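# Stand the lying carton upright and open its lid

## Task

A closed carton is lying on its side on the table. Turn it so it stands upright with the lid facing up, then open the lid until it is roughly vertical or tipped back past vertical. The lid's tab is tucked in behind the wall that carries the thumb notch. The carton must stay on the table, and the result must hold once the robot lets go.

## Robot and tools

Robot: two UR-type arms, left_arm and right_arm, each ending in a 16-motor four-digit hand (three fingers plus a thumb). right_arm has a right hand and left_arm a mirrored left hand. Measured bases: left_arm at (-0.058, +0.506, 0) m and right_arm at (-0.053, -0.330, 0) m. A camera stand sits behind the arms.

Scene frame: the origin is at table-top height, halfway between the nominal bases. +z points up, +x points out over the table, and +y points toward left_arm. These are not image left and right. Positions, quaternions (wxyz) and velocities in results are in this frame.

Hand point axes: +z runs along the straight fingers toward the tips. +y points out of the palm face. On the right hand +x points away from the thumb; on the left hand +x points toward the thumb. A rigid mast near the wrist can strike objects.

The 48-number row: execute_actions and move both take rows of 48 numbers, each in [-1, 1]. Both arms are always included, left first, then right. Each arm's 24 numbers are:
- six pose numbers: dx, dy, dz, rx, ry, rz;
- sixteen hinge goals, in this order: index_mcp, index_abd, index_pip, index_dip, middle_mcp, middle_abd, middle_pip, middle_dip, ring_mcp, ring_abd, ring_pip, ring_dip, thumb_cmc, thumb_axl, thumb_mcp, thumb_ipl;
- current_limit;
- speed.

Pose numbers: these are offsets, not poses. They are measured from that arm's current "Hand target", along the Hand target's own axes. A value of 1.0 means 0.6 m or 180 degrees. rx, ry and rz together form one rotation vector. All six zeros re-command the existing Hand target. Sending the same offset again moves the arm further by that amount.

Hinge goals: these are absolute set-points, scaled between each hinge's two stops. Moving toward -1 curls or closes a digit. Straight positions are: _mcp +0.75, _abd 0.00, _pip +0.58, _dip +0.70, thumb_cmc +0.71, thumb_axl +0.68, thumb_mcp +0.23, thumb_ipl +0.17. A 0 is a real goal, not "leave as is". To keep a hand unchanged, copy back its hand_goal, hand_current_limit and hand_speed.

current_limit maps -1..+1 onto roughly 11..550 mA. speed maps onto (speed+1)/2 of 8.5 rad/s. The starting values are +0.4 and -0.6. If a motor stays at 495 mA or more for 5 s, it shuts off for 10 s.

execute_actions(actions, cameras): "actions" is a list of actions. Each action is up to 15 rows, one per 1/30 s step, and a short action repeats its last row. Within an action, every row counts from the Hand target that held when the action began. An empty list returns the state plus all camera images. Otherwise images come back only for the cameras you name. Camera names are cam_head_left, cam_head_right, cam_left_wrist and cam_right_wrist, or "all".

move(target, speed, blend, stop_force, zero, blocking, cameras):
- target is one 48-number row, or a list of up to 15 rows. Every row is an offset from the same starting Hand targets, not from the previous row.
- speed is in m/s, from 0.002 to 3.6, default 0.25. Turning is capped at twice that value in rad/s.
- blend is in metres and rounds corners between listed targets. 0 means stop at each target.
- stop_force is in N, from 3 to 120, and applies to both arms. An arm's path ends when its wrist sensor feels that much push against the motion. Do not rely on it while the hand turns.
- zero=false keeps the previous force zero.
- blocking=false returns after 0.5 s. It cannot be combined with stop_force.
- Paths are straight lines and do not avoid obstacles. Route around each arm's own base, not through it.
- The result ends with a "move:" line, for example done, off_target, moving, held or fault, plus any limits flags. limits=paced means the pose was clipped; limits=held means steps were withheld.

Other tools:
- wait(seconds 0 to 10): lets the scene run.
- stop: brakes a running move.
- zoom_image(camera, region [x0, y0, x1, y1]): region in pixels of a 504x504 image, at most 504 per side.
- zero_wrist_force(arm): arm is "left_arm" or "right_arm".
- read_manual: licence texts only.
- finished_scene(scene): irreversible. Call it only once the carton is upright and open and stays that way with no robot contact.

Reading results:
- Hand target: the last commanded pose after clipping. The next offsets count from it.
- end_effector_position and end_effector_quat_wxyz give the measured hand point. It often stops short of the Hand target; send the missing distance as a new offset.
- Orientation commands are clipped to 32 degrees from the measured orientation on each step.
- hand_goal, hand_measured, hand_current_ma and hand_state all follow the motor order above. hand_state is one of moving, goal, blocked or overload.
- Wrist force and Wrist torque are in the hand point's own axes. A third line shows the peak since the last reading.
- "within noise" means the joints are still.
- Any fault line stops the arm or ends the remaining calls in that reply.

What to avoid:
- Keep arms away from each other; even a moderate collision can end the scene.
- The arms are stiff. Pushing only slightly past a firm contact can trigger a fault stop lasting 10 s. This happens at about 150 N net force or at a joint's torque limit; the wrist joints are limited to 24.9 N m.
- Approach contacts slowly, ideally with stop_force set. To release a press, command the target back to where the hand point actually is.
- Do not let the carton fall, drop from height or leave the table; any of these fails the task.
- Do not hit fixed or heavy objects hard.
- Motors that overheat brake the arm for 30 to 60 s. Long stretched holds and pushing against unreachable targets both cause heating.


Each tool is called after "Emit:" as name(argument=value, ...), one argument or row to a line, values as JSON.

## Session

Scene 1 done. Now look at scene 2.

Emit:
execute_actions(
  actions=[],
)

Scene clock: 0.00 s.
left_arm: end_effector_position=(+0.3479, +0.5930, +0.2300) hand_goal=(+0.754, +0.000, +0.576, +0.696, +0.754, +0.000, +0.576, +0.696, +0.754, +0.000, +0.576, +0.696, +0.714, +0.678, +0.226, +0.168) hand_measured=(+0.754, +0.000, +0.576, +0.696, +0.754, +0.000, +0.576, +0.696, +0.754, +0.000, +0.576, +0.696, +0.714, +0.678, +0.226, +0.168) hand_current_ma=(+0, +0, +0, +0, +0, +0, +0, +0, +0, +0, +0, +0, +0, +0, +0, +0) hand_state=(goal, goal, goal, goal, goal, goal, goal, goal, goal, goal, goal, goal, goal, goal, goal, goal) hand_current_limit=0.40 hand_speed=-0.60 end_effector_quat_wxyz=(+0.000, -0.003, +1.000, +0.000) | right_arm: end_effector_position=(+0.3548, -0.4054, +0.2300) hand_goal=(+0.754, +0.000, +0.576, +0.696, +0.754, +0.000, +0.576, +0.696, +0.754, +0.000, +0.576, +0.696, +0.714, +0.678, +0.226, +0.168) hand_measured=(+0.754, +0.000, +0.576, +0.696, +0.754, +0.000, +0.576, +0.696, +0.754, +0.000, +0.576, +0.696, +0.714, +0.678, +0.226, +0.168) hand_current_ma=(+0, +0, +0, +0, +0, +0, +0, +0, +0, +0, +0, +0, +0, +0, +0, +0) hand_state=(goal, goal, goal, goal, goal, goal, goal, goal, goal, goal, goal, goal, goal, goal, goal, goal) hand_current_limit=0.40 hand_speed=-0.60 end_effector_quat_wxyz=(+0.000, +1.000, +0.012, +0.000)
Joint positions: left_arm=[3.458 -1.419 -2.042 -1.252 1.571 -1.255] | right_arm=[-0.316 -1.723 2.042 -1.89 -1.571 1.255]
Joint velocities: within noise
Joint torques (N m): no reading
Wrist force (N): no reading
Wrist torque (N m): no reading
Wrist force, peak (N): no reading
Hand target: left_arm +0.3479, +0.5930, +0.2300; +0.000, -0.003, +1.000, +0.000 | right_arm +0.3548, -0.4054, +0.2300; +0.000, +1.000, +0.012, +0.000

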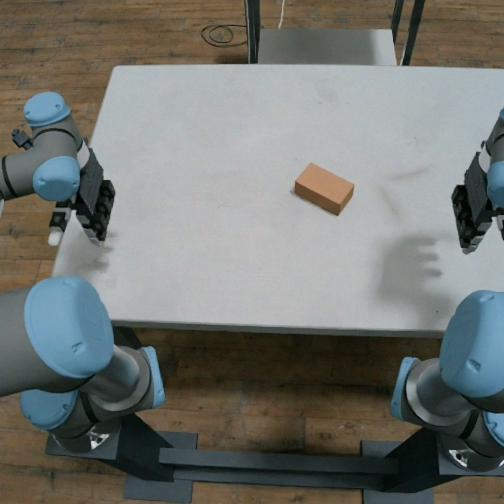

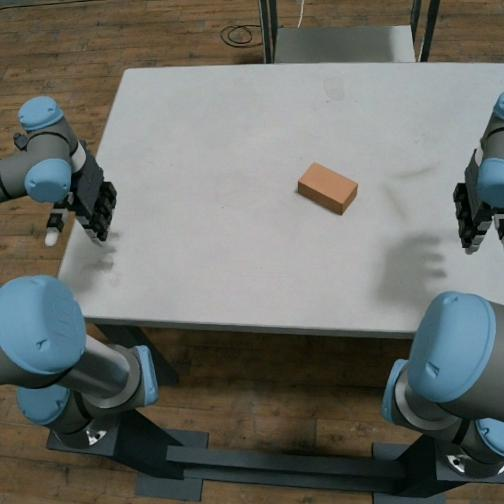

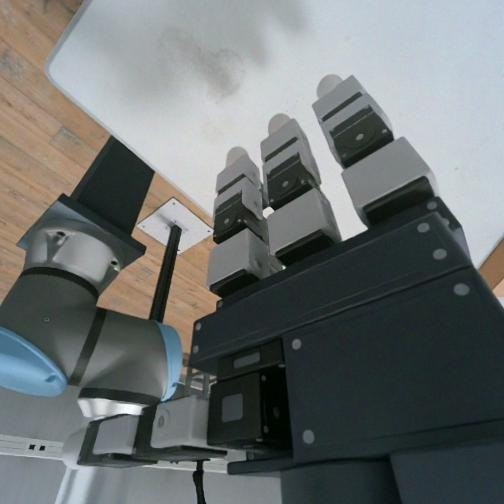

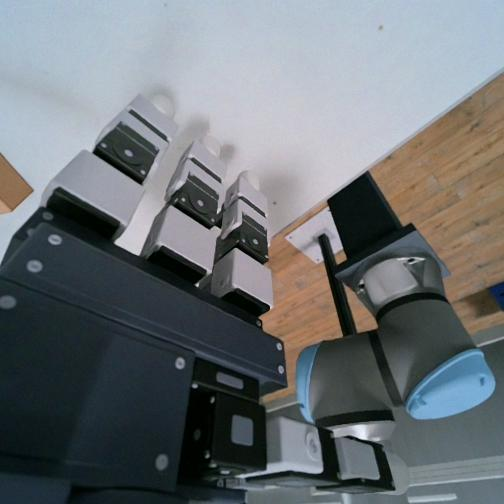

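Emit:
zoom_image(
  camera="cam_head_left",
  region=[285, 155, 365, 225],
)

Emit:
zoom_image(
  camera="cam_head_right",
  region=[288, 155, 368, 225],
)

Emit:
zoom_image(
  camera="cam_right_wrist",
  region=[0, 120, 80, 240],
)

Scaled by 6.300 from the camera's 504x504 image, which has a finer 720x720 frame.

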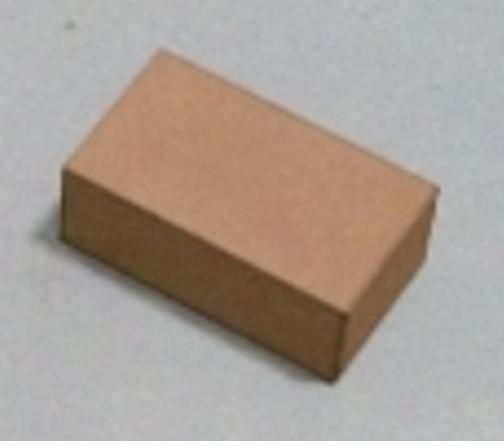

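Scaled by 6.300 from the camera's 504x504 image, which has a finer 720x720 frame.

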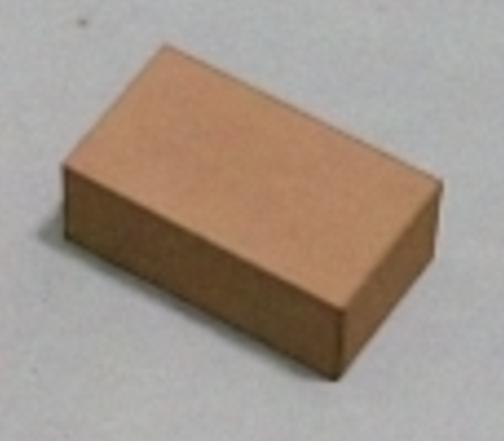

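Scaled by 4.200 from the camera's 504x504 image, which has a finer 720x720 frame.

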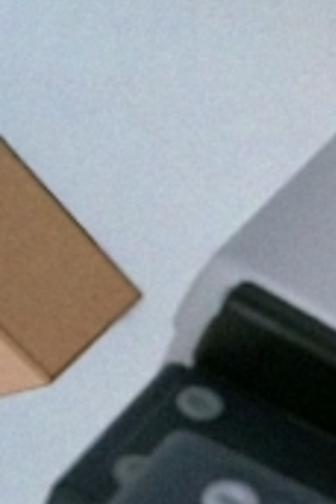

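Emit:
zoom_image(
  camera="cam_head_left",
  region=[330, 178, 362, 222],
)

Emit:
zoom_image(
  camera="cam_head_left",
  region=[288, 156, 322, 200],
)

Scaled by 11.455 from the camera's 504x504 image, which has a finer 720x720 frame.

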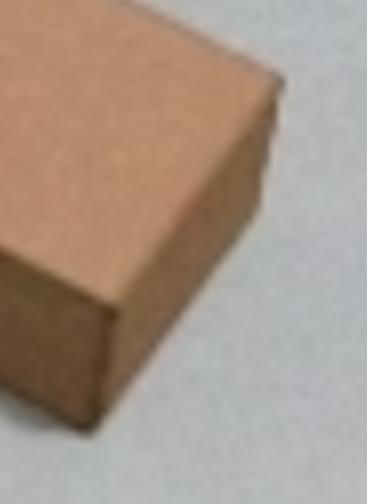

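Scaled by 11.455 from the camera's 504x504 image, which has a finer 720x720 frame.

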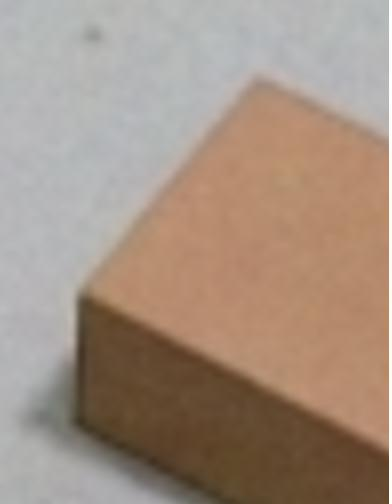

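Emit:
move(
  target=[-0.2985,-0.5235,0.0833,0,0,-0.4778,0.754,0,0.576,0.696,0.754,0,0.576,0.696,0.754,0,0.576,0.696,0.714,0.678,0.226,0.168,0.4,-0.6,0.439,-0.0862,0.0833,0,0,0.3556,0.754,0,0.576,0.696,0.754,0,0.576,0.696,0.754,0,0.576,0.696,0.714,0.678,0.226,0.168,0.4,-0.6],
  speed=0.6,
  cameras=["cam_left_wrist","cam_right_wrist"],
)

Scene clock: 8.73 s.
left_arm: end_effector_position=(+0.5286, +0.2799, +0.1800) hand_goal=(+0.754, +0.000, +0.576, +0.696, +0.754, +0.000, +0.576, +0.696, +0.754, +0.000, +0.576, +0.696, +0.714, +0.678, +0.226, +0.168) hand_measured=(+0.754, +0.000, +0.576, +0.696, +0.754, +0.000, +0.576, +0.696, +0.754, +0.000, +0.576, +0.696, +0.714, +0.678, +0.224, +0.168) hand_current_ma=(+0, +0, +0, +0, +0, +0, +0, +0, +0, +0, +0, +0, +0, +0, +0, +0) hand_state=(goal, goal, goal, goal, goal, goal, goal, goal, goal, goal, goal, goal, goal, goal, goal, goal) hand_current_limit=0.40 hand_speed=-0.60 end_effector_quat_wxyz=(+0.000, +0.684, -0.730, +0.000) | right_arm: end_effector_position=(+0.6168, -0.3475, +0.1799) hand_goal=(+0.754, +0.000, +0.576, +0.696, +0.754, +0.000, +0.576, +0.696, +0.754, +0.000, +0.576, +0.696, +0.714, +0.678, +0.226, +0.168) hand_measured=(+0.754, +0.000, +0.576, +0.696, +0.754, +0.000, +0.576, +0.696, +0.754, +0.000, +0.576, +0.696, +0.714, +0.678, +0.224, +0.168) hand_current_ma=(-2, +0, +2, +0, -2, +0, +2, +0, -2, +0, +2, +0, +1, -2, -8, -1) hand_state=(goal, goal, goal, goal, goal, goal, goal, goal, goal, goal, goal, goal, goal, goal, goal, goal) hand_current_limit=0.40 hand_speed=-0.60 end_effector_quat_wxyz=(+0.000, +0.854, -0.520, +0.000)
Joint positions: left_arm=[3.026 -2.109 -1.337 -1.266 1.571 -3.187] | right_arm=[-0.199 -0.906 1.13 -1.795 -1.571 2.489]
Joint torques (N m): left_arm=[5.05 45.82 26.06 4.49 -1.07 -1.45] | right_arm=[9.6 -54.41 -34.14 -2.9 -0.67 1.81]
Wrist force (N): left_arm=[-0.1 -0.2 0.1] | right_arm=[0.4 0.2 -0.1]
Wrist torque (N m): left_arm=[-0.02 0.02 -0.02] | right_arm=[0.05 -0.05 0.12]
Wrist force, peak (N): left_arm=[0.9 1.4 -0.3] | right_arm=[0.8 -1.1 0.3]
Hand target: left_arm +0.5287, +0.2798, +0.1800; +0.000, +0.684, -0.730, +0.000 | right_arm +0.6169, -0.3475, +0.1800; +0.000, +0.854, -0.520, +0.000
Off the commanded pose: left_arm 0.000 m, 0 deg | right_arm 0.000 m, 0 deg.
move: done
Images, in order (width x height): cam_left_wrist 504x504, cam_right_wrist 504x504.

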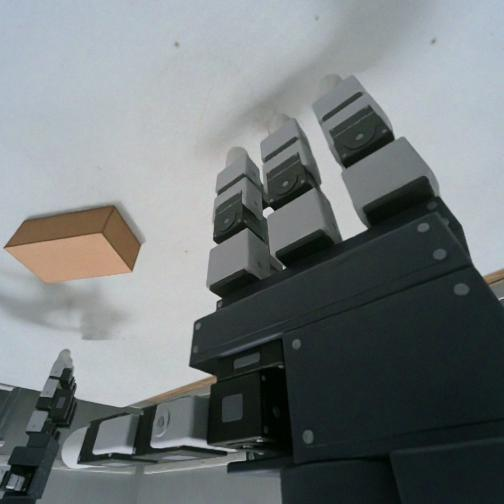

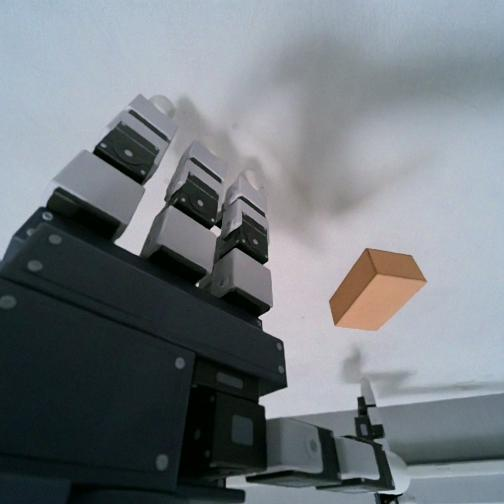

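Emit:
zoom_image(
  camera="cam_right_wrist",
  region=[320, 240, 440, 340],
)

Emit:
zoom_image(
  camera="cam_left_wrist",
  region=[0, 195, 150, 295],
)

Scaled by 4.200 from the camera's 504x504 image, which has a finer 720x720 frame.

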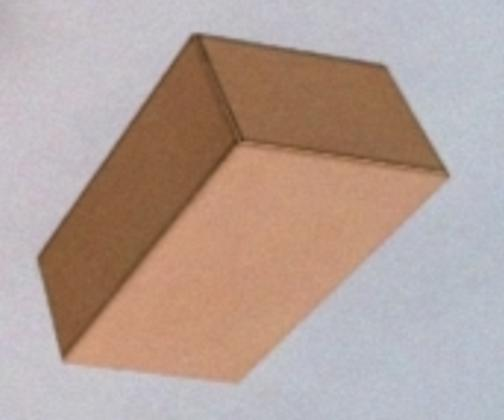

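Scaled by 3.360 from the camera's 504x504 image, which has a finer 720x720 frame.

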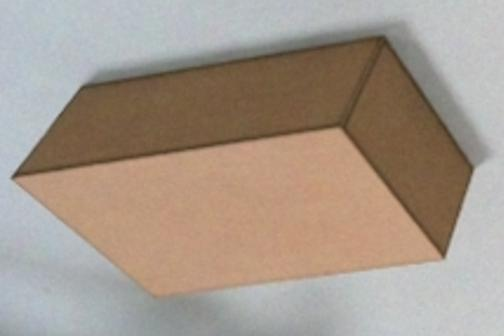

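Emit:
zoom_image(
  camera="cam_left_wrist",
  region=[95, 200, 145, 280],
)

Emit:
zoom_image(
  camera="cam_right_wrist",
  region=[355, 243, 435, 293],
)

Scaled by 6.300 from the camera's 504x504 image, which has a finer 720x720 frame.

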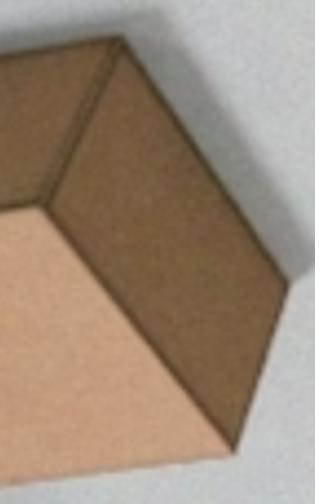

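Scaled by 6.300 from the camera's 504x504 image, which has a finer 720x720 frame.

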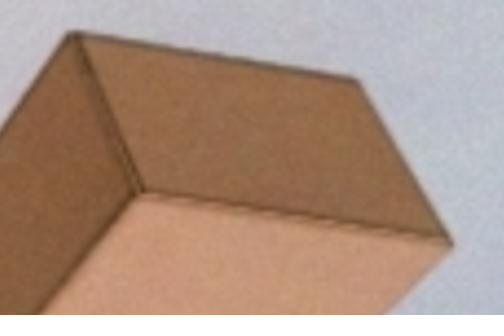

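Emit:
move(
  target=[0.2748,0.1137,0.0167,0.3772,-0.0578,0.2377,0.685,0,-0.0803,0.0435,0.95,0,0.8,0.696,0.95,0,0.8,0.696,-0.571,0.678,0.2247,0.0595,0.3,-0.4,-0.3608,0.0177,0.135,0.2986,-0.0774,-0.1489,0.754,0,0.576,0.696,0.754,0,0.576,0.696,0.754,0,0.576,0.696,0.714,0.678,0.226,0.168,0.4,-0.6],
  speed=0.6,
  cameras=["cam_right_wrist","cam_head_left"],
)

Scene clock: 17.40 s.
left_arm: end_effector_position=(+0.4500, +0.1197, +0.1700) hand_goal=(+0.686, +0.000, -0.080, +0.044, +0.950, +0.000, +0.800, +0.696, +0.950, +0.000, +0.800, +0.696, -0.570, +0.678, +0.224, +0.060) hand_measured=(+0.682, +0.000, -0.078, +0.048, +0.940, +0.000, +0.794, +0.696, +0.940, +0.000, +0.794, +0.696, -0.566, +0.678, +0.222, +0.060) hand_current_ma=(+0, +0, +0, +0, -2, +0, -1, +0, -2, +0, -1, +0, +0, +0, +0, +0) hand_state=(goal, goal, goal, goal, goal, goal, goal, goal, goal, goal, goal, goal, goal, goal, goal, goal) hand_current_limit=0.30 hand_speed=-0.40 end_effector_quat_wxyz=(+0.433, -0.270, +0.790, -0.340) end_effector_velocity=(+0.000, +0.000, +0.001) end_effector_angular_velocity=(-0.001, -0.005, -0.001) | right_arm: end_effector_position=(+0.5081, -0.1602, +0.0989) hand_goal=(+0.754, +0.000, +0.576, +0.696, +0.754, +0.000, +0.576, +0.696, +0.754, +0.000, +0.576, +0.696, +0.714, +0.678, +0.226, +0.168) hand_measured=(+0.746, +0.000, +0.576, +0.696, +0.748, +0.000, +0.576, +0.696, +0.748, +0.000, +0.576, +0.696, +0.708, +0.678, +0.224, +0.168) hand_current_ma=(-22, +0, +1, +0, -19, +0, +1, +0, -19, +0, +1, +0, -17, -2, -8, -1) hand_state=(goal, goal, goal, goal, goal, goal, goal, goal, goal, goal, goal, goal, goal, goal, goal, goal) hand_current_limit=0.40 hand_speed=-0.60 end_effector_quat_wxyz=(-0.442, +0.849, -0.256, +0.133)
Joint positions: left_arm=[2.597 -1.999 -2.027 0.472 1.757 -2.647] | right_arm=[-0.209 -1.197 2.093 -2.975 -0.717 2.207]
Joint velocities: left_arm=[0 0 0 0.005 0 0.002] | right_arm=[within noise]
Joint torques (N m): left_arm=[-0.28 34.11 21.87 4.78 2.05 1.26] | right_arm=[-2.36 -46.15 -13.72 -4.29 3.48 -1.38]
Wrist force (N): left_arm=[0.3 -0.7 -0.4] | right_arm=[0.5 0.0 -0.6]
Wrist torque (N m): left_arm=[0.06 -0.01 0.09] | right_arm=[-0.08 -0.04 0.04]
Wrist force, peak (N): left_arm=[1.1 -0.9 -0.8] | right_arm=[1.0 -0.1 -0.5]
Hand target: left_arm +0.4500, +0.1197, +0.1700; +0.433, -0.270, +0.790, -0.340 | right_arm +0.5081, -0.1601, +0.0990; -0.442, +0.849, -0.256, +0.133
Off the commanded pose: left_arm 0.000 m, 0 deg | right_arm 0.000 m, 0 deg.
move: done
Images, in order (width x height): cam_head_left 504x504, cam_right_wrist 504x504.

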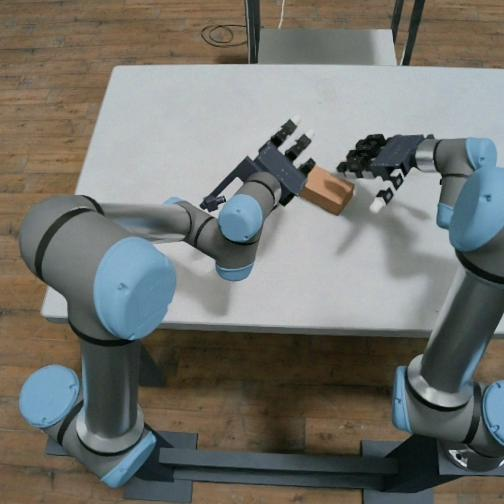

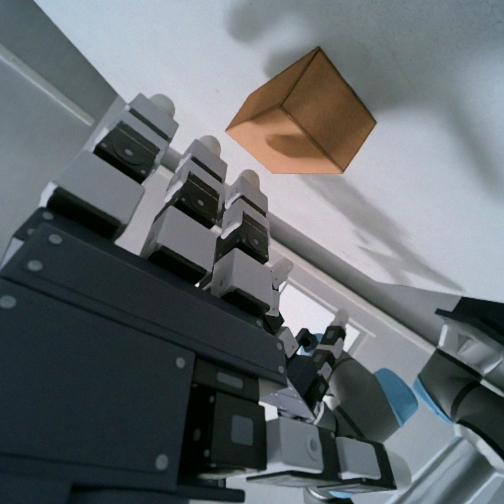

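Emit:
zoom_image(
  camera="cam_right_wrist",
  region=[265, 40, 385, 180],
)

Emit:
zoom_image(
  camera="cam_right_wrist",
  region=[290, 40, 350, 110],
)

Scaled by 3.600 from the camera's 504x504 image, which has a finer 720x720 frame.

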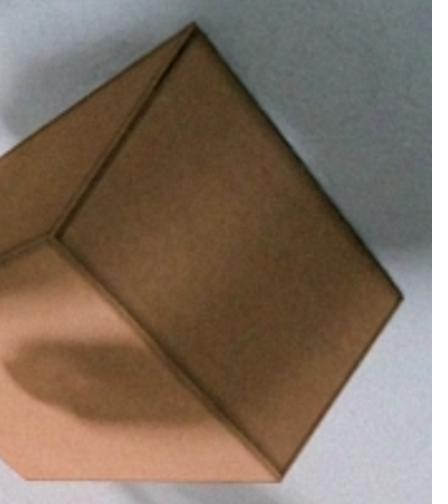

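Scaled by 7.200 from the camera's 504x504 image, which has a finer 720x720 frame.

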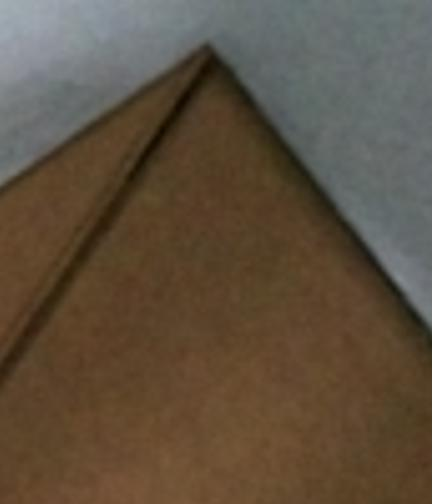

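Emit:
wait(
  seconds=0,
  cameras=["cam_left_wrist"],
)

Emit:
zoom_image(
  camera="cam_left_wrist",
  region=[60, 0, 210, 150],
)

Scene clock: 18.27 s.
left_arm: end_effector_position=(+0.4500, +0.1197, +0.1700) hand_goal=(+0.686, +0.000, -0.080, +0.044, +0.950, +0.000, +0.800, +0.696, +0.950, +0.000, +0.800, +0.696, -0.570, +0.678, +0.224, +0.060) hand_measured=(+0.682, +0.000, -0.078, +0.048, +0.940, +0.000, +0.794, +0.696, +0.940, +0.000, +0.794, +0.696, -0.566, +0.678, +0.222, +0.060) hand_current_ma=(+0, +0, +0, +0, -2, +0, -1, +0, -2, +0, -1, +0, +0, +0, +0, +0) hand_state=(goal, goal, goal, goal, goal, goal, goal, goal, goal, goal, goal, goal, goal, goal, goal, goal) hand_current_limit=0.30 hand_speed=-0.40 end_effector_quat_wxyz=(+0.433, -0.270, +0.790, -0.340) | right_arm: end_effector_position=(+0.5081, -0.1601, +0.0990) hand_goal=(+0.754, +0.000, +0.576, +0.696, +0.754, +0.000, +0.576, +0.696, +0.754, +0.000, +0.576, +0.696, +0.714, +0.678, +0.226, +0.168) hand_measured=(+0.746, +0.000, +0.576, +0.696, +0.748, +0.000, +0.576, +0.696, +0.748, +0.000, +0.576, +0.696, +0.708, +0.678, +0.224, +0.168) hand_current_ma=(-22, +0, +1, +0, -19, +0, +1, +0, -19, +0, +1, +0, -17, -2, -8, -1) hand_state=(goal, goal, goal, goal, goal, goal, goal, goal, goal, goal, goal, goal, goal, goal, goal, goal) hand_current_limit=0.40 hand_speed=-0.60 end_effector_quat_wxyz=(-0.442, +0.849, -0.256, +0.133)
Joint positions: left_arm=[2.597 -1.999 -2.027 0.472 1.757 -2.647] | right_arm=[-0.209 -1.197 2.094 -2.975 -0.717 2.207]
Joint torques (N m): left_arm=[-2.88 26.95 22.4 4.84 1.97 1.3] | right_arm=[13.01 -46.78 -8.87 -4.34 4.05 -1.42]
Wrist force (N): left_arm=[0.2 -0.6 -0.3] | right_arm=[0.1 0.1 -0.6]
Wrist torque (N m): left_arm=[0.07 0.02 0.07] | right_arm=[-0.07 0.01 0.01]
Wrist force, peak (N): left_arm=[0.2 -0.7 -0.5] | right_arm=[0.7 0.1 -0.7]
Hand target: left_arm +0.4500, +0.1197, +0.1700; +0.433, -0.270, +0.790, -0.340 | right_arm +0.5081, -0.1601, +0.0990; -0.442, +0.849, -0.256, +0.133
Off the commanded pose: left_arm 0.000 m, 0 deg | right_arm 0.000 m, 0 deg.
Images, in order (width x height): cam_left_wrist 504x504.

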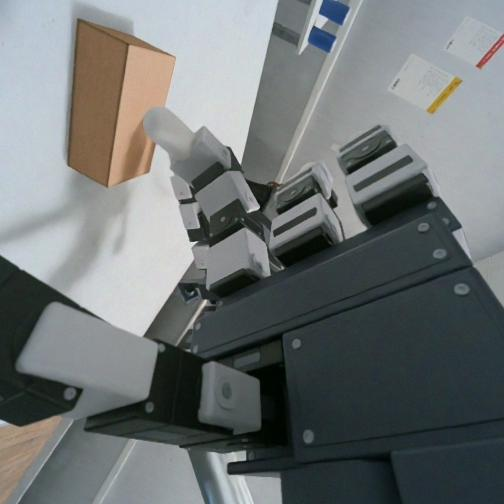

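Scaled by 3.360 from the camera's 504x504 image, which has a finer 720x720 frame.

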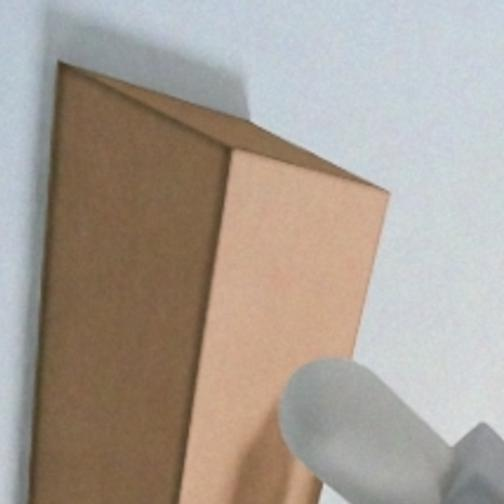

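Emit:
zoom_image(
  camera="cam_left_wrist",
  region=[72, 10, 182, 80],
)

Emit:
zoom_image(
  camera="cam_left_wrist",
  region=[60, 140, 170, 200],
)

Emit:
zoom_image(
  camera="cam_right_wrist",
  region=[270, 95, 350, 180],
)

Scaled by 4.582 from the camera's 504x504 image, which has a finer 720x720 frame.

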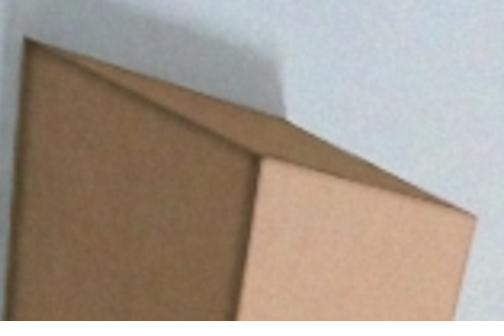

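Scaled by 4.582 from the camera's 504x504 image, which has a finer 720x720 frame.

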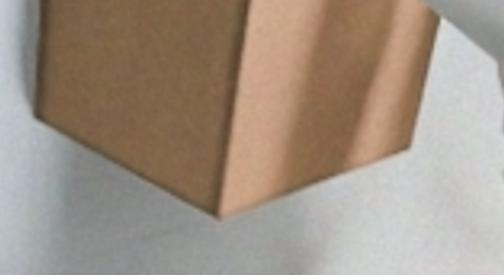

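This scene's latest camera images include none from cam_right_wrist. They are from: cam_left_wrist. cam_right_wrist's image comes with the result of a call that names it in "cameras".

Emit:
move(
  target=[
    [0.0402,-0.0710,0.0882,0,0,0,0.685,0,-0.0803,0.0435,0.95,0,0.8,0.696,0.95,0,0.8,0.696,-0.571,0.678,0.2247,0.0595,0.3,-0.4,-0.0208,0.0508,-0.2498,0,0,0,0.753,0,0.285,0.406,0.753,0,-0.737,-0.609,0.753,0,-0.737,-0.609,-0.143,0.678,0.226,0.168,0.4,-0.5],
    [0.1870,-0.1622,0.2967,0,0,0,0.685,0,-0.0803,0.0435,0.95,0,0.8,0.696,0.95,0,0.8,0.696,-0.571,0.678,0.2247,0.0595,0.3,-0.4,-0.0208,0.0508,-0.2498,0,0,0,0.753,0,0.285,0.406,0.753,0,-0.737,-0.609,0.753,0,-0.737,-0.609,-0.143,0.678,0.226,0.168,0.4,-0.5],
  ],
  speed=[0.4,0.4],
  blend=[0.02,0],
  cameras=["cam_left_wrist","cam_head_left","cam_right_wrist"],
)

Scene clock: 22.47 s.
left_arm: end_effector_position=(+0.5003, +0.0384, +0.1622) hand_goal=(+0.686, +0.000, -0.080, +0.044, +0.950, +0.000, +0.800, +0.696, +0.950, +0.000, +0.800, +0.696, -0.570, +0.678, +0.224, +0.060) hand_measured=(+0.678, +0.002, -0.078, +0.048, +0.940, +0.002, +0.796, +0.696, +0.940, +0.002, +0.796, +0.696, -0.564, +0.678, +0.222, +0.060) hand_current_ma=(-1, +0, +0, +0, -2, +0, +0, +0, -2, +0, +0, +0, +1, +0, +0, +0) hand_state=(goal, goal, goal, goal, goal, goal, goal, goal, goal, goal, goal, goal, goal, goal, goal, goal) hand_current_limit=0.30 hand_speed=-0.40 end_effector_quat_wxyz=(+0.433, -0.270, +0.790, -0.341) | right_arm: end_effector_position=(+0.4201, -0.2699, +0.1600) hand_goal=(+0.754, +0.000, +0.286, +0.406, +0.754, +0.000, -0.736, -0.608, +0.754, +0.000, -0.736, -0.608, -0.142, +0.678, +0.226, +0.168) hand_measured=(+0.746, +0.000, +0.286, +0.408, +0.748, +0.000, -0.730, -0.604, +0.748, +0.000, -0.730, -0.604, -0.144, +0.678, +0.224, +0.168) hand_current_ma=(-23, +0, +2, +6, -19, +0, +15, +10, -19, +0, +15, +8, -5, -2, -8, -1) hand_state=(goal, goal, goal, goal, goal, goal, goal, goal, goal, goal, goal, goal, goal, goal, goal, goal) hand_current_limit=0.40 hand_speed=-0.50 end_effector_quat_wxyz=(-0.442, +0.849, -0.256, +0.133)
Joint positions: left_arm=[2.519 -2.174 -1.742 0.357 1.828 -2.679] | right_arm=[-0.509 -1.593 2.252 -2.371 -0.619 1.744]
Joint torques (N m): left_arm=[6.99 36.44 24.12 4.75 -1.12 1.06] | right_arm=[-12.81 -32.37 -16.02 -1.48 -0.57 -1.18]
Wrist force (N): left_arm=[0.1 -1.1 -0.7] | right_arm=[0.2 -0.2 -0.2]
Wrist torque (N m): left_arm=[0.06 0.02 0.08] | right_arm=[-0.08 -0.04 0.06]
Wrist force, peak (N): left_arm=[8.9 0.8 8.9] | right_arm=[0.1 0.7 -3.2]
Hand target: left_arm +0.5004, +0.0384, +0.1620; +0.433, -0.270, +0.790, -0.341 (not the last commanded pose) | right_arm +0.4201, -0.2700, +0.1601; -0.442, +0.849, -0.256, +0.133
Off the commanded pose: left_arm 0.138 m, 0 deg | right_arm 0.000 m, 0 deg.
move: held (left_arm; a check stopped the path); path passed 1 of 2 targets; limits=held
pose unreachable (left arm): on one or more control steps of this call, first in action 0 (counted from 0), this arm could not follow its commanded pose, so it was not sent that pose on those steps. It may still have moved: this result reports where it is.
cause: moving toward the commanded pose would bring two parts of the arm too close to each other (joints 4 (wrist 1) to 6 (wrist 3) lie between them).
Images, in order (width x height): cam_head_left 504x504, cam_left_wrist 504x504, cam_right_wrist 504x504.

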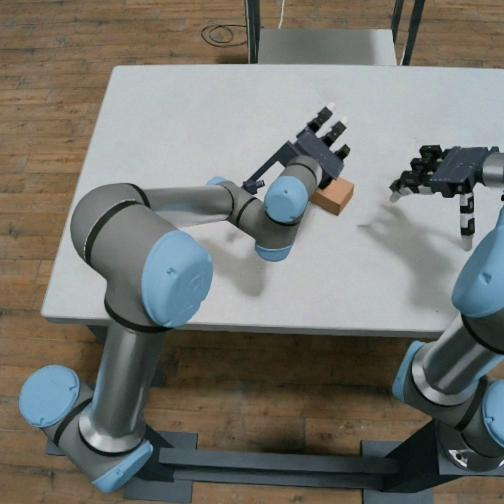

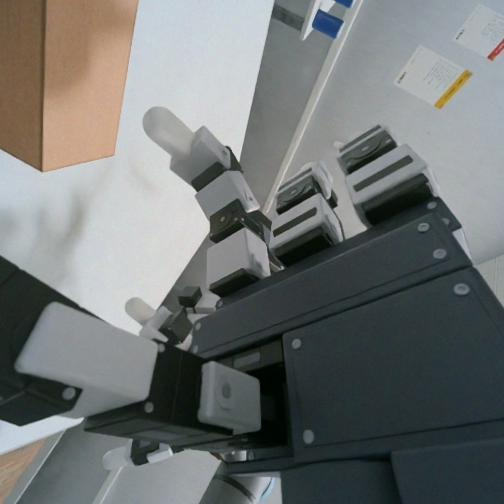

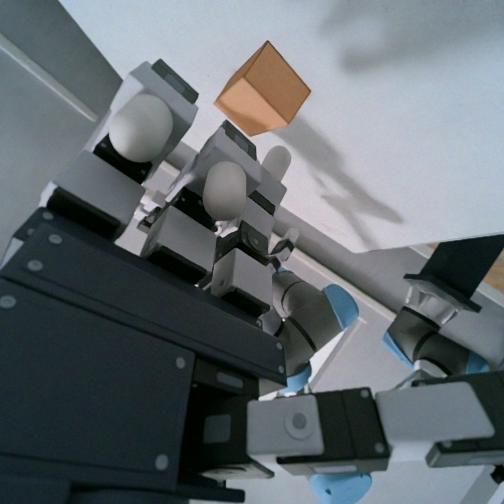

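Emit:
move(
  target=[
    [0.1087,-0.0613,0.1822,-0.0072,0.0515,-0.1607,0.685,0,-0.0803,0.0435,0.95,0,0.8,0.696,0.95,0,0.8,0.696,-0.571,0.678,0.2247,0.0595,0.3,-0.4,0,0,0,0,0,0,0.753,0,0.285,0.406,0.753,0,-0.737,-0.609,0.753,0,-0.737,-0.609,-0.143,0.678,0.226,0.168,0.4,-0.5],
    [0.1698,0.0330,0.2302,-0.0072,0.0515,-0.1607,0.685,0,-0.0803,0.0435,0.95,0,0.8,0.696,0.95,0,0.8,0.696,-0.571,0.678,0.2247,0.0595,0.3,-0.4,0,0,0,0,0,0,0.753,0,0.285,0.406,0.753,0,-0.737,-0.609,0.753,0,-0.737,-0.609,-0.143,0.678,0.226,0.168,0.4,-0.5],
  ],
  speed=[0.4,0.15],
  blend=[0.01,0],
  cameras=["cam_left_wrist","cam_head_left","cam_head_right","cam_right_wrist"],
)

Scene clock: 26.43 s.
left_arm: end_effector_position=(+0.5689, -0.0649, +0.0417) hand_goal=(+0.686, +0.000, -0.080, +0.044, +0.950, +0.000, +0.800, +0.696, +0.950, +0.000, +0.800, +0.696, -0.570, +0.678, +0.224, +0.060) hand_measured=(+0.678, +0.002, -0.078, +0.048, +0.940, +0.002, +0.796, +0.696, +0.940, +0.002, +0.796, +0.696, -0.568, +0.678, +0.222, +0.060) hand_current_ma=(-1, +0, +0, +0, -2, +0, +0, +0, -2, +0, +0, +0, +0, +0, +0, +0) hand_state=(goal, goal, goal, goal, goal, goal, goal, goal, goal, goal, goal, goal, goal, goal, goal, goal) hand_current_limit=0.30 hand_speed=-0.40 end_effector_quat_wxyz=(+0.267, -0.435, +0.733, -0.450) | right_arm: end_effector_position=(+0.4201, -0.2700, +0.1601) hand_goal=(+0.754, +0.000, +0.286, +0.406, +0.754, +0.000, -0.736, -0.608, +0.754, +0.000, -0.736, -0.608, -0.142, +0.678, +0.226, +0.168) hand_measured=(+0.746, +0.000, +0.286, +0.408, +0.748, +0.000, -0.730, -0.604, +0.748, +0.000, -0.730, -0.604, -0.144, +0.678, +0.224, +0.168) hand_current_ma=(-23, +0, +2, +6, -19, +0, +15, +10, -19, +0, +15, +8, -5, -2, -8, -1) hand_state=(goal, goal, goal, goal, goal, goal, goal, goal, goal, goal, goal, goal, goal, goal, goal, goal) hand_current_limit=0.40 hand_speed=-0.50 end_effector_quat_wxyz=(-0.442, +0.849, -0.256, +0.133)
Joint positions: left_arm=[2.569 -2.52 -1.408 0.314 1.631 -3.172] | right_arm=[-0.509 -1.593 2.252 -2.371 -0.619 1.744]
Joint torques (N m): left_arm=[-6.69 48.59 11.22 2.69 -1.14 -1.29] | right_arm=[-13.29 -31.73 -19.77 -3.33 -0.56 -1.25]
Wrist force (N): left_arm=[0.2 -0.5 -1.0] | right_arm=[0.2 -0.1 -0.4]
Wrist torque (N m): left_arm=[0.16 0.01 -0.05] | right_arm=[-0.06 -0.02 0.06]
Wrist force, peak (N): left_arm=[0.3 -1.8 -0.6] | right_arm=[0.3 0.0 -0.9]
Hand target: left_arm +0.5689, -0.0648, +0.0415; +0.267, -0.435, +0.733, -0.450 | right_arm +0.4201, -0.2700, +0.1601; -0.442, +0.849, -0.256, +0.133
Off the commanded pose: left_arm 0.000 m, 0 deg | right_arm 0.000 m, 0 deg.
move: done

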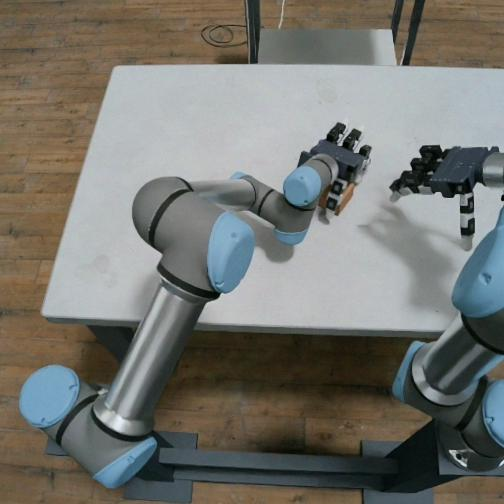

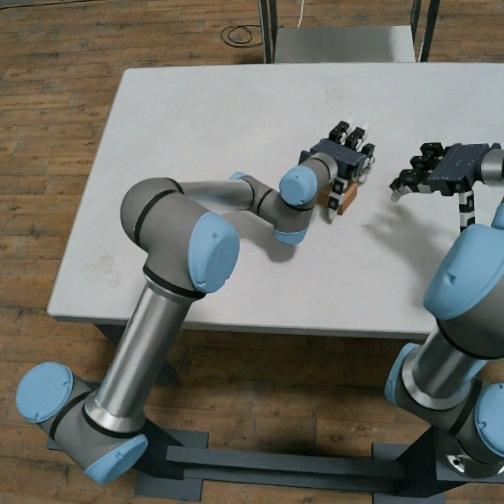

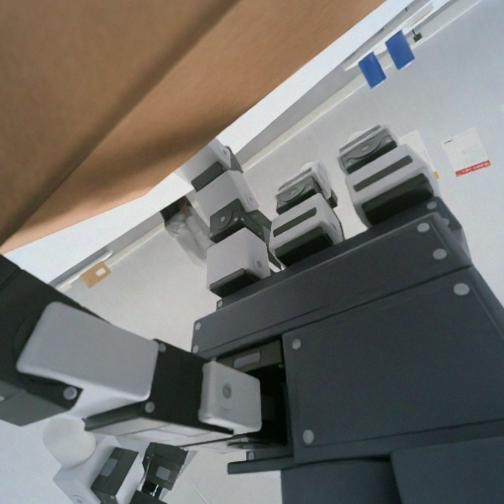

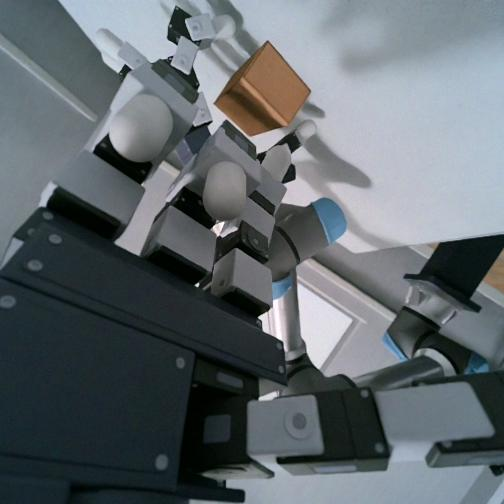

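Emit:
zoom_image(
  camera="cam_right_wrist",
  region=[170, 0, 340, 170],
)

Emit:
zoom_image(
  camera="cam_head_right",
  region=[285, 110, 395, 220],
)

Scaled by 2.965 from the camera's 504x504 image, which has a finer 720x720 frame.

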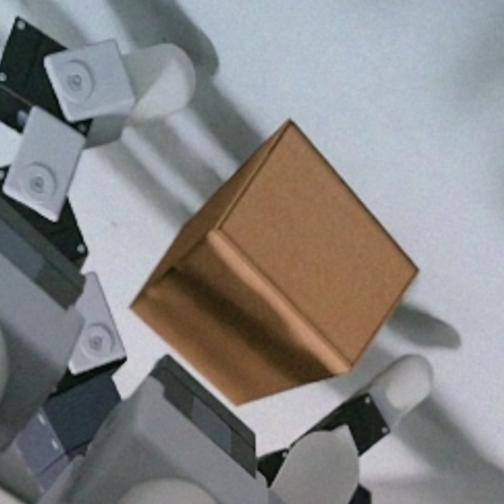

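Scaled by 4.582 from the camera's 504x504 image, which has a finer 720x720 frame.

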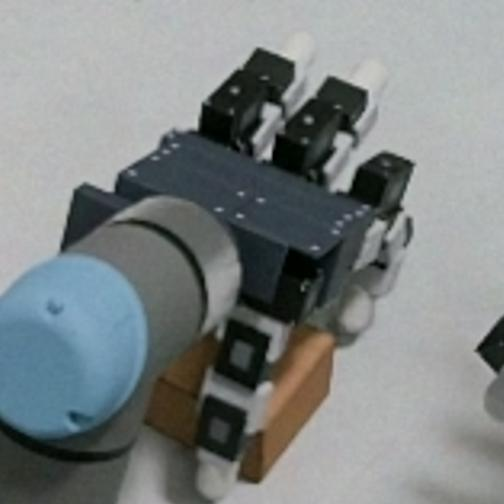

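Emit:
move(
  target=[
    [-0.0083,0.0038,-0.0075,0,0,0,0.685,0,-0.0803,0.0435,0.95,0,0.8,0.696,0.95,0,0.8,0.696,-0.571,0.678,0.2247,0.0595,0.0,-0.85,0,0,0,0,0,0,0.753,0,0.285,0.406,0.753,0,-0.737,-0.609,0.753,0,-0.737,-0.609,-0.143,0.678,0.226,0.168,0.4,-0.5],
    [-0.0083,0.0038,-0.0075,0,0,0,0.534,0,-0.197,-0.029,0.95,0,0.8,0.696,0.95,0,0.8,0.696,-0.571,0.678,0.0225,-0.027,0.0,-0.85,0,0,0,0,0,0,0.753,0,0.285,0.406,0.753,0,-0.737,-0.609,0.753,0,-0.737,-0.609,-0.143,0.678,0.226,0.168,0.4,-0.5],
  ],
  speed=0.1,
  cameras=["cam_right_wrist"],
)

Scene clock: 29.97 s.
left_arm: end_effector_position=(+0.5668, -0.0581, +0.0416) hand_goal=(+0.534, +0.000, -0.196, -0.028, +0.950, +0.000, +0.800, +0.696, +0.950, +0.000, +0.800, +0.696, -0.570, +0.678, +0.022, -0.026) hand_measured=(+0.558, +0.002, -0.188, -0.026, +0.940, +0.002, +0.796, +0.696, +0.940, +0.002, +0.796, +0.696, -0.568, +0.678, +0.090, -0.014) hand_current_ma=(+10, +0, +1, +0, -2, +0, +0, +0, -2, +0, +0, +0, +0, +0, +122, +5) hand_state=(blocked, goal, goal, goal, goal, goal, goal, goal, goal, goal, goal, goal, goal, goal, blocked, goal) hand_current_limit=0.00 hand_speed=-0.85 end_effector_quat_wxyz=(+0.267, -0.435, +0.733, -0.450) | right_arm: end_effector_position=(+0.4201, -0.2700, +0.1601) hand_goal=(+0.754, +0.000, +0.286, +0.406, +0.754, +0.000, -0.736, -0.608, +0.754, +0.000, -0.736, -0.608, -0.142, +0.678, +0.226, +0.168) hand_measured=(+0.746, +0.000, +0.286, +0.408, +0.748, +0.000, -0.730, -0.604, +0.748, +0.000, -0.730, -0.604, -0.144, +0.678, +0.224, +0.168) hand_current_ma=(-23, +0, +2, +6, -19, +0, +15, +10, -19, +0, +15, +8, -5, -2, -8, -1) hand_state=(goal, goal, goal, goal, goal, goal, goal, goal, goal, goal, goal, goal, goal, goal, goal, goal) hand_current_limit=0.40 hand_speed=-0.50 end_effector_quat_wxyz=(-0.442, +0.849, -0.256, +0.133)
Joint positions: left_arm=[2.576 -2.509 -1.431 0.328 1.624 -3.169] | right_arm=[-0.509 -1.593 2.252 -2.371 -0.619 1.744]
Joint torques (N m): left_arm=[-4.72 44.73 22.6 0.73 1.58 -0.99] | right_arm=[-12.84 -31.56 -24.24 -1.83 -0.31 -1.48]
Wrist force (N): left_arm=[0.3 -3.6 -3.3] | right_arm=[-0.1 -0.1 -0.5]
Wrist torque (N m): left_arm=[0.00 0.02 -0.09] | right_arm=[-0.04 0.01 0.04]
Wrist force, peak (N): left_arm=[0.2 -3.7 -3.2] | right_arm=[0.2 -0.1 -0.8]
Hand target: left_arm +0.5668, -0.0581, +0.0415; +0.267, -0.435, +0.733, -0.450 | right_arm +0.4201, -0.2700, +0.1601; -0.442, +0.849, -0.256, +0.133
Off the commanded pose: left_arm 0.000 m, 0 deg | right_arm 0.000 m, 0 deg.
move: done
Images, in order (width x height): cam_right_wrist 504x504.

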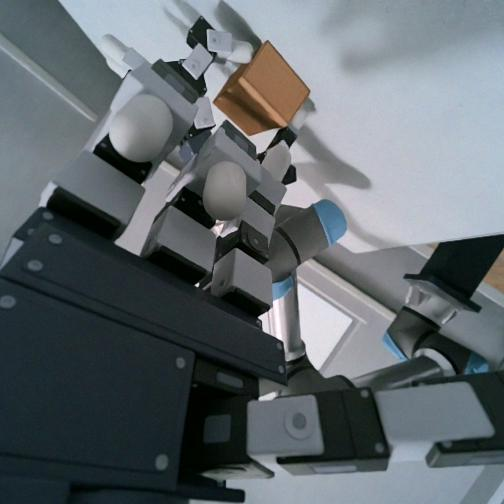

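Emit:
move(
  target=[
    [-0.0361,-0.0600,-0.0282,-0.0050,0.0378,-0.0741,0.507,0,-0.226,-0.029,0.95,0,0.8,0.696,0.95,0,0.8,0.696,-0.571,0.678,0.0,-0.0486,0.0,-0.85,0,0,0,0,0,0,0.753,0,0.285,0.406,0.753,0,-0.737,-0.609,0.753,0,-0.737,-0.609,-0.143,0.678,0.226,0.168,0.4,-0.5],
    [-0.0938,-0.1015,-0.0455,-0.0099,0.0755,-0.1482,0.507,0,-0.226,-0.029,0.95,0,0.8,0.696,0.95,0,0.8,0.696,-0.571,0.678,0.0,-0.0486,0.0,-0.85,0,0,0,0,0,0,0.753,0,0.285,0.406,0.753,0,-0.737,-0.609,0.753,0,-0.737,-0.609,-0.143,0.678,0.226,0.168,0.4,-0.5],
    [-0.1643,-0.1182,-0.0492,-0.0149,0.1133,-0.2224,0.507,0,-0.226,-0.029,0.95,0,0.8,0.696,0.95,0,0.8,0.696,-0.571,0.678,0.0,-0.0486,0.0,-0.85,0,0,0,0,0,0,0.753,0,0.285,0.406,0.753,0,-0.737,-0.609,0.753,0,-0.737,-0.609,-0.143,0.678,0.226,0.168,0.4,-0.5],
    [-0.2370,-0.1090,-0.0398,-0.0198,0.1511,-0.2965,0.507,0,-0.226,-0.029,0.95,0,0.8,0.696,0.95,0,0.8,0.696,-0.571,0.678,0.0,-0.0486,0.0,-0.85,0,0,0,0,0,0,0.753,0,0.285,0.406,0.753,0,-0.737,-0.609,0.753,0,-0.737,-0.609,-0.143,0.678,0.226,0.168,0.4,-0.5],
  ],
  speed=0.25,
  blend=[0.01,0.01,0.01,0],
  cameras=["cam_right_wrist","cam_head_left","cam_head_right","cam_left_wrist"],
)

Scene clock: 34.00 s.
left_arm: end_effector_position=(+0.6423, +0.0627, +0.1107) hand_goal=(+0.508, +0.000, -0.226, -0.028, +0.950, +0.000, +0.800, +0.696, +0.950, +0.000, +0.800, +0.696, -0.570, +0.678, +0.000, -0.048) hand_measured=(+0.560, +0.002, -0.188, -0.014, +0.940, -0.002, +0.796, +0.696, +0.940, +0.000, +0.796, +0.696, -0.576, +0.678, +0.080, -0.014) hand_current_ma=(+49, +0, +23, +3, -2, +0, +0, +0, -2, +0, +0, +0, +0, +0, +169, +35) hand_state=(blocked, goal, blocked, goal, goal, goal, goal, goal, goal, goal, goal, goal, goal, goal, blocked, blocked) hand_current_limit=0.00 hand_speed=-0.85 end_effector_quat_wxyz=(+0.148, +0.609, -0.515, +0.585) | right_arm: end_effector_position=(+0.4201, -0.2700, +0.1601) hand_goal=(+0.754, +0.000, +0.286, +0.406, +0.754, +0.000, -0.736, -0.608, +0.754, +0.000, -0.736, -0.608, -0.142, +0.678, +0.226, +0.168) hand_measured=(+0.746, +0.000, +0.286, +0.408, +0.748, +0.000, -0.730, -0.604, +0.748, +0.000, -0.730, -0.604, -0.144, +0.678, +0.224, +0.168) hand_current_ma=(-23, +0, +2, +6, -19, +0, +15, +10, -19, +0, +15, +8, -5, -2, -8, -1) hand_state=(goal, goal, goal, goal, goal, goal, goal, goal, goal, goal, goal, goal, goal, goal, goal, goal) hand_current_limit=0.40 hand_speed=-0.50 end_effector_quat_wxyz=(-0.442, +0.849, -0.256, +0.133)
Joint positions: left_arm=[3.009 -2.59 -1.374 0.429 0.788 -3.972] | right_arm=[-0.509 -1.593 2.252 -2.371 -0.619 1.744]
Joint torques (N m): left_arm=[3.7 53.55 14.16 0.75 -1.72 -0.99] | right_arm=[-12.6 -31.85 -27.31 -1.41 -0.05 -1.38]
Wrist force (N): left_arm=[0.1 -0.4 -1.8] | right_arm=[0.3 0.1 -0.5]
Wrist torque (N m): left_arm=[0.30 0.06 -0.15] | right_arm=[-0.02 -0.05 0.08]
Wrist force, peak (N): left_arm=[-0.1 -4.0 -3.2] | right_arm=[0.3 -0.2 -0.7]
Hand target: left_arm +0.6423, +0.0627, +0.1107; +0.148, +0.609, -0.515, +0.585 | right_arm +0.4201, -0.2700, +0.1601; -0.442, +0.849, -0.256, +0.133
Off the commanded pose: left_arm 0.000 m, 0 deg | right_arm 0.000 m, 0 deg.
move: done

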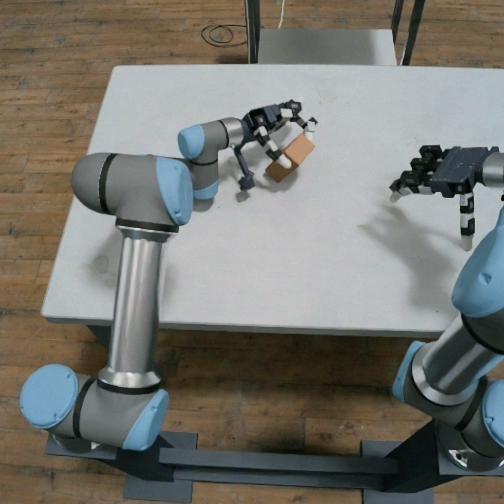

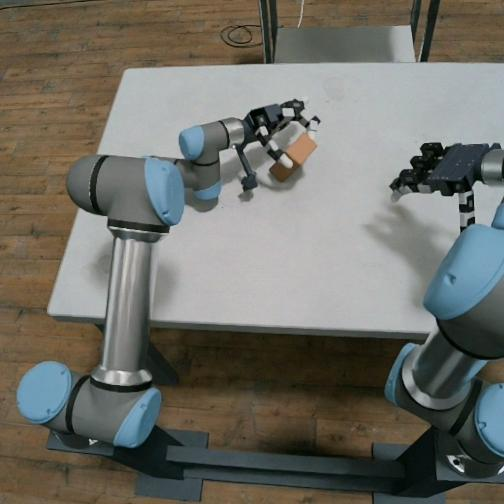

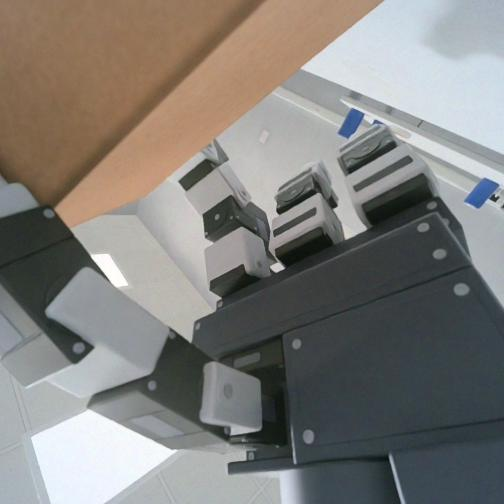

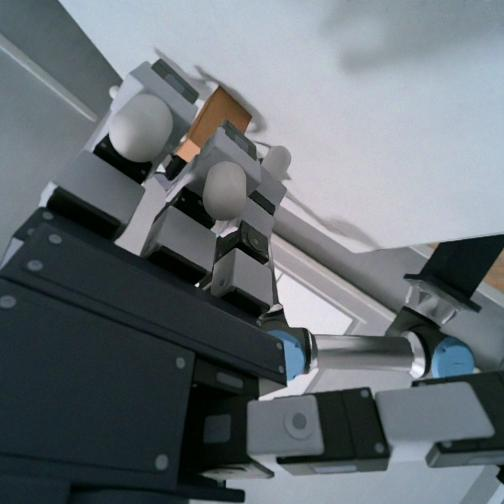

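Emit:
zoom_image(
  camera="cam_head_left",
  region=[225, 90, 335, 200],
)

Emit:
zoom_image(
  camera="cam_right_wrist",
  region=[100, 40, 300, 190],
)

Emit:
zoom_image(
  camera="cam_head_right",
  region=[250, 110, 330, 190],
)

Scaled by 4.582 from the camera's 504x504 image, which has a finer 720x720 frame.

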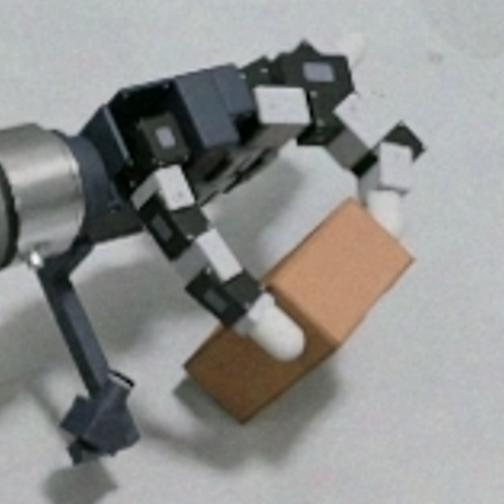

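Scaled by 2.520 from the camera's 504x504 image, which has a finer 720x720 frame.

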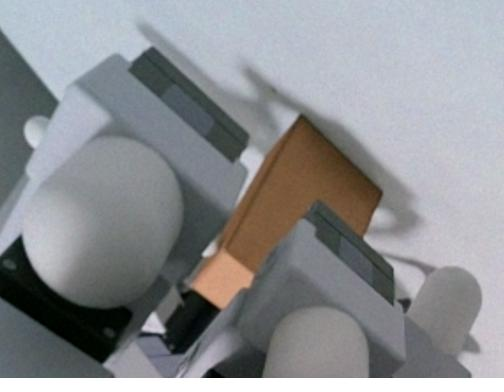

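Scaled by 6.300 from the camera's 504x504 image, which has a finer 720x720 frame.

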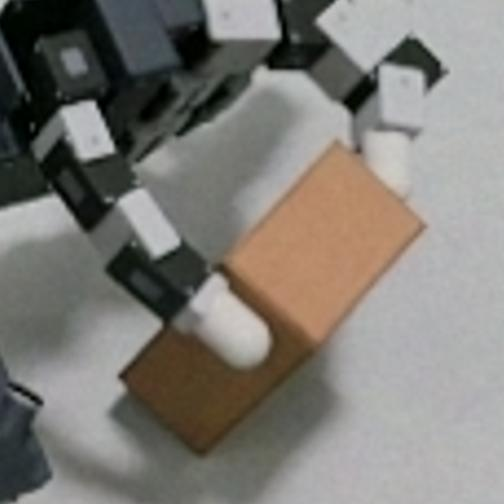

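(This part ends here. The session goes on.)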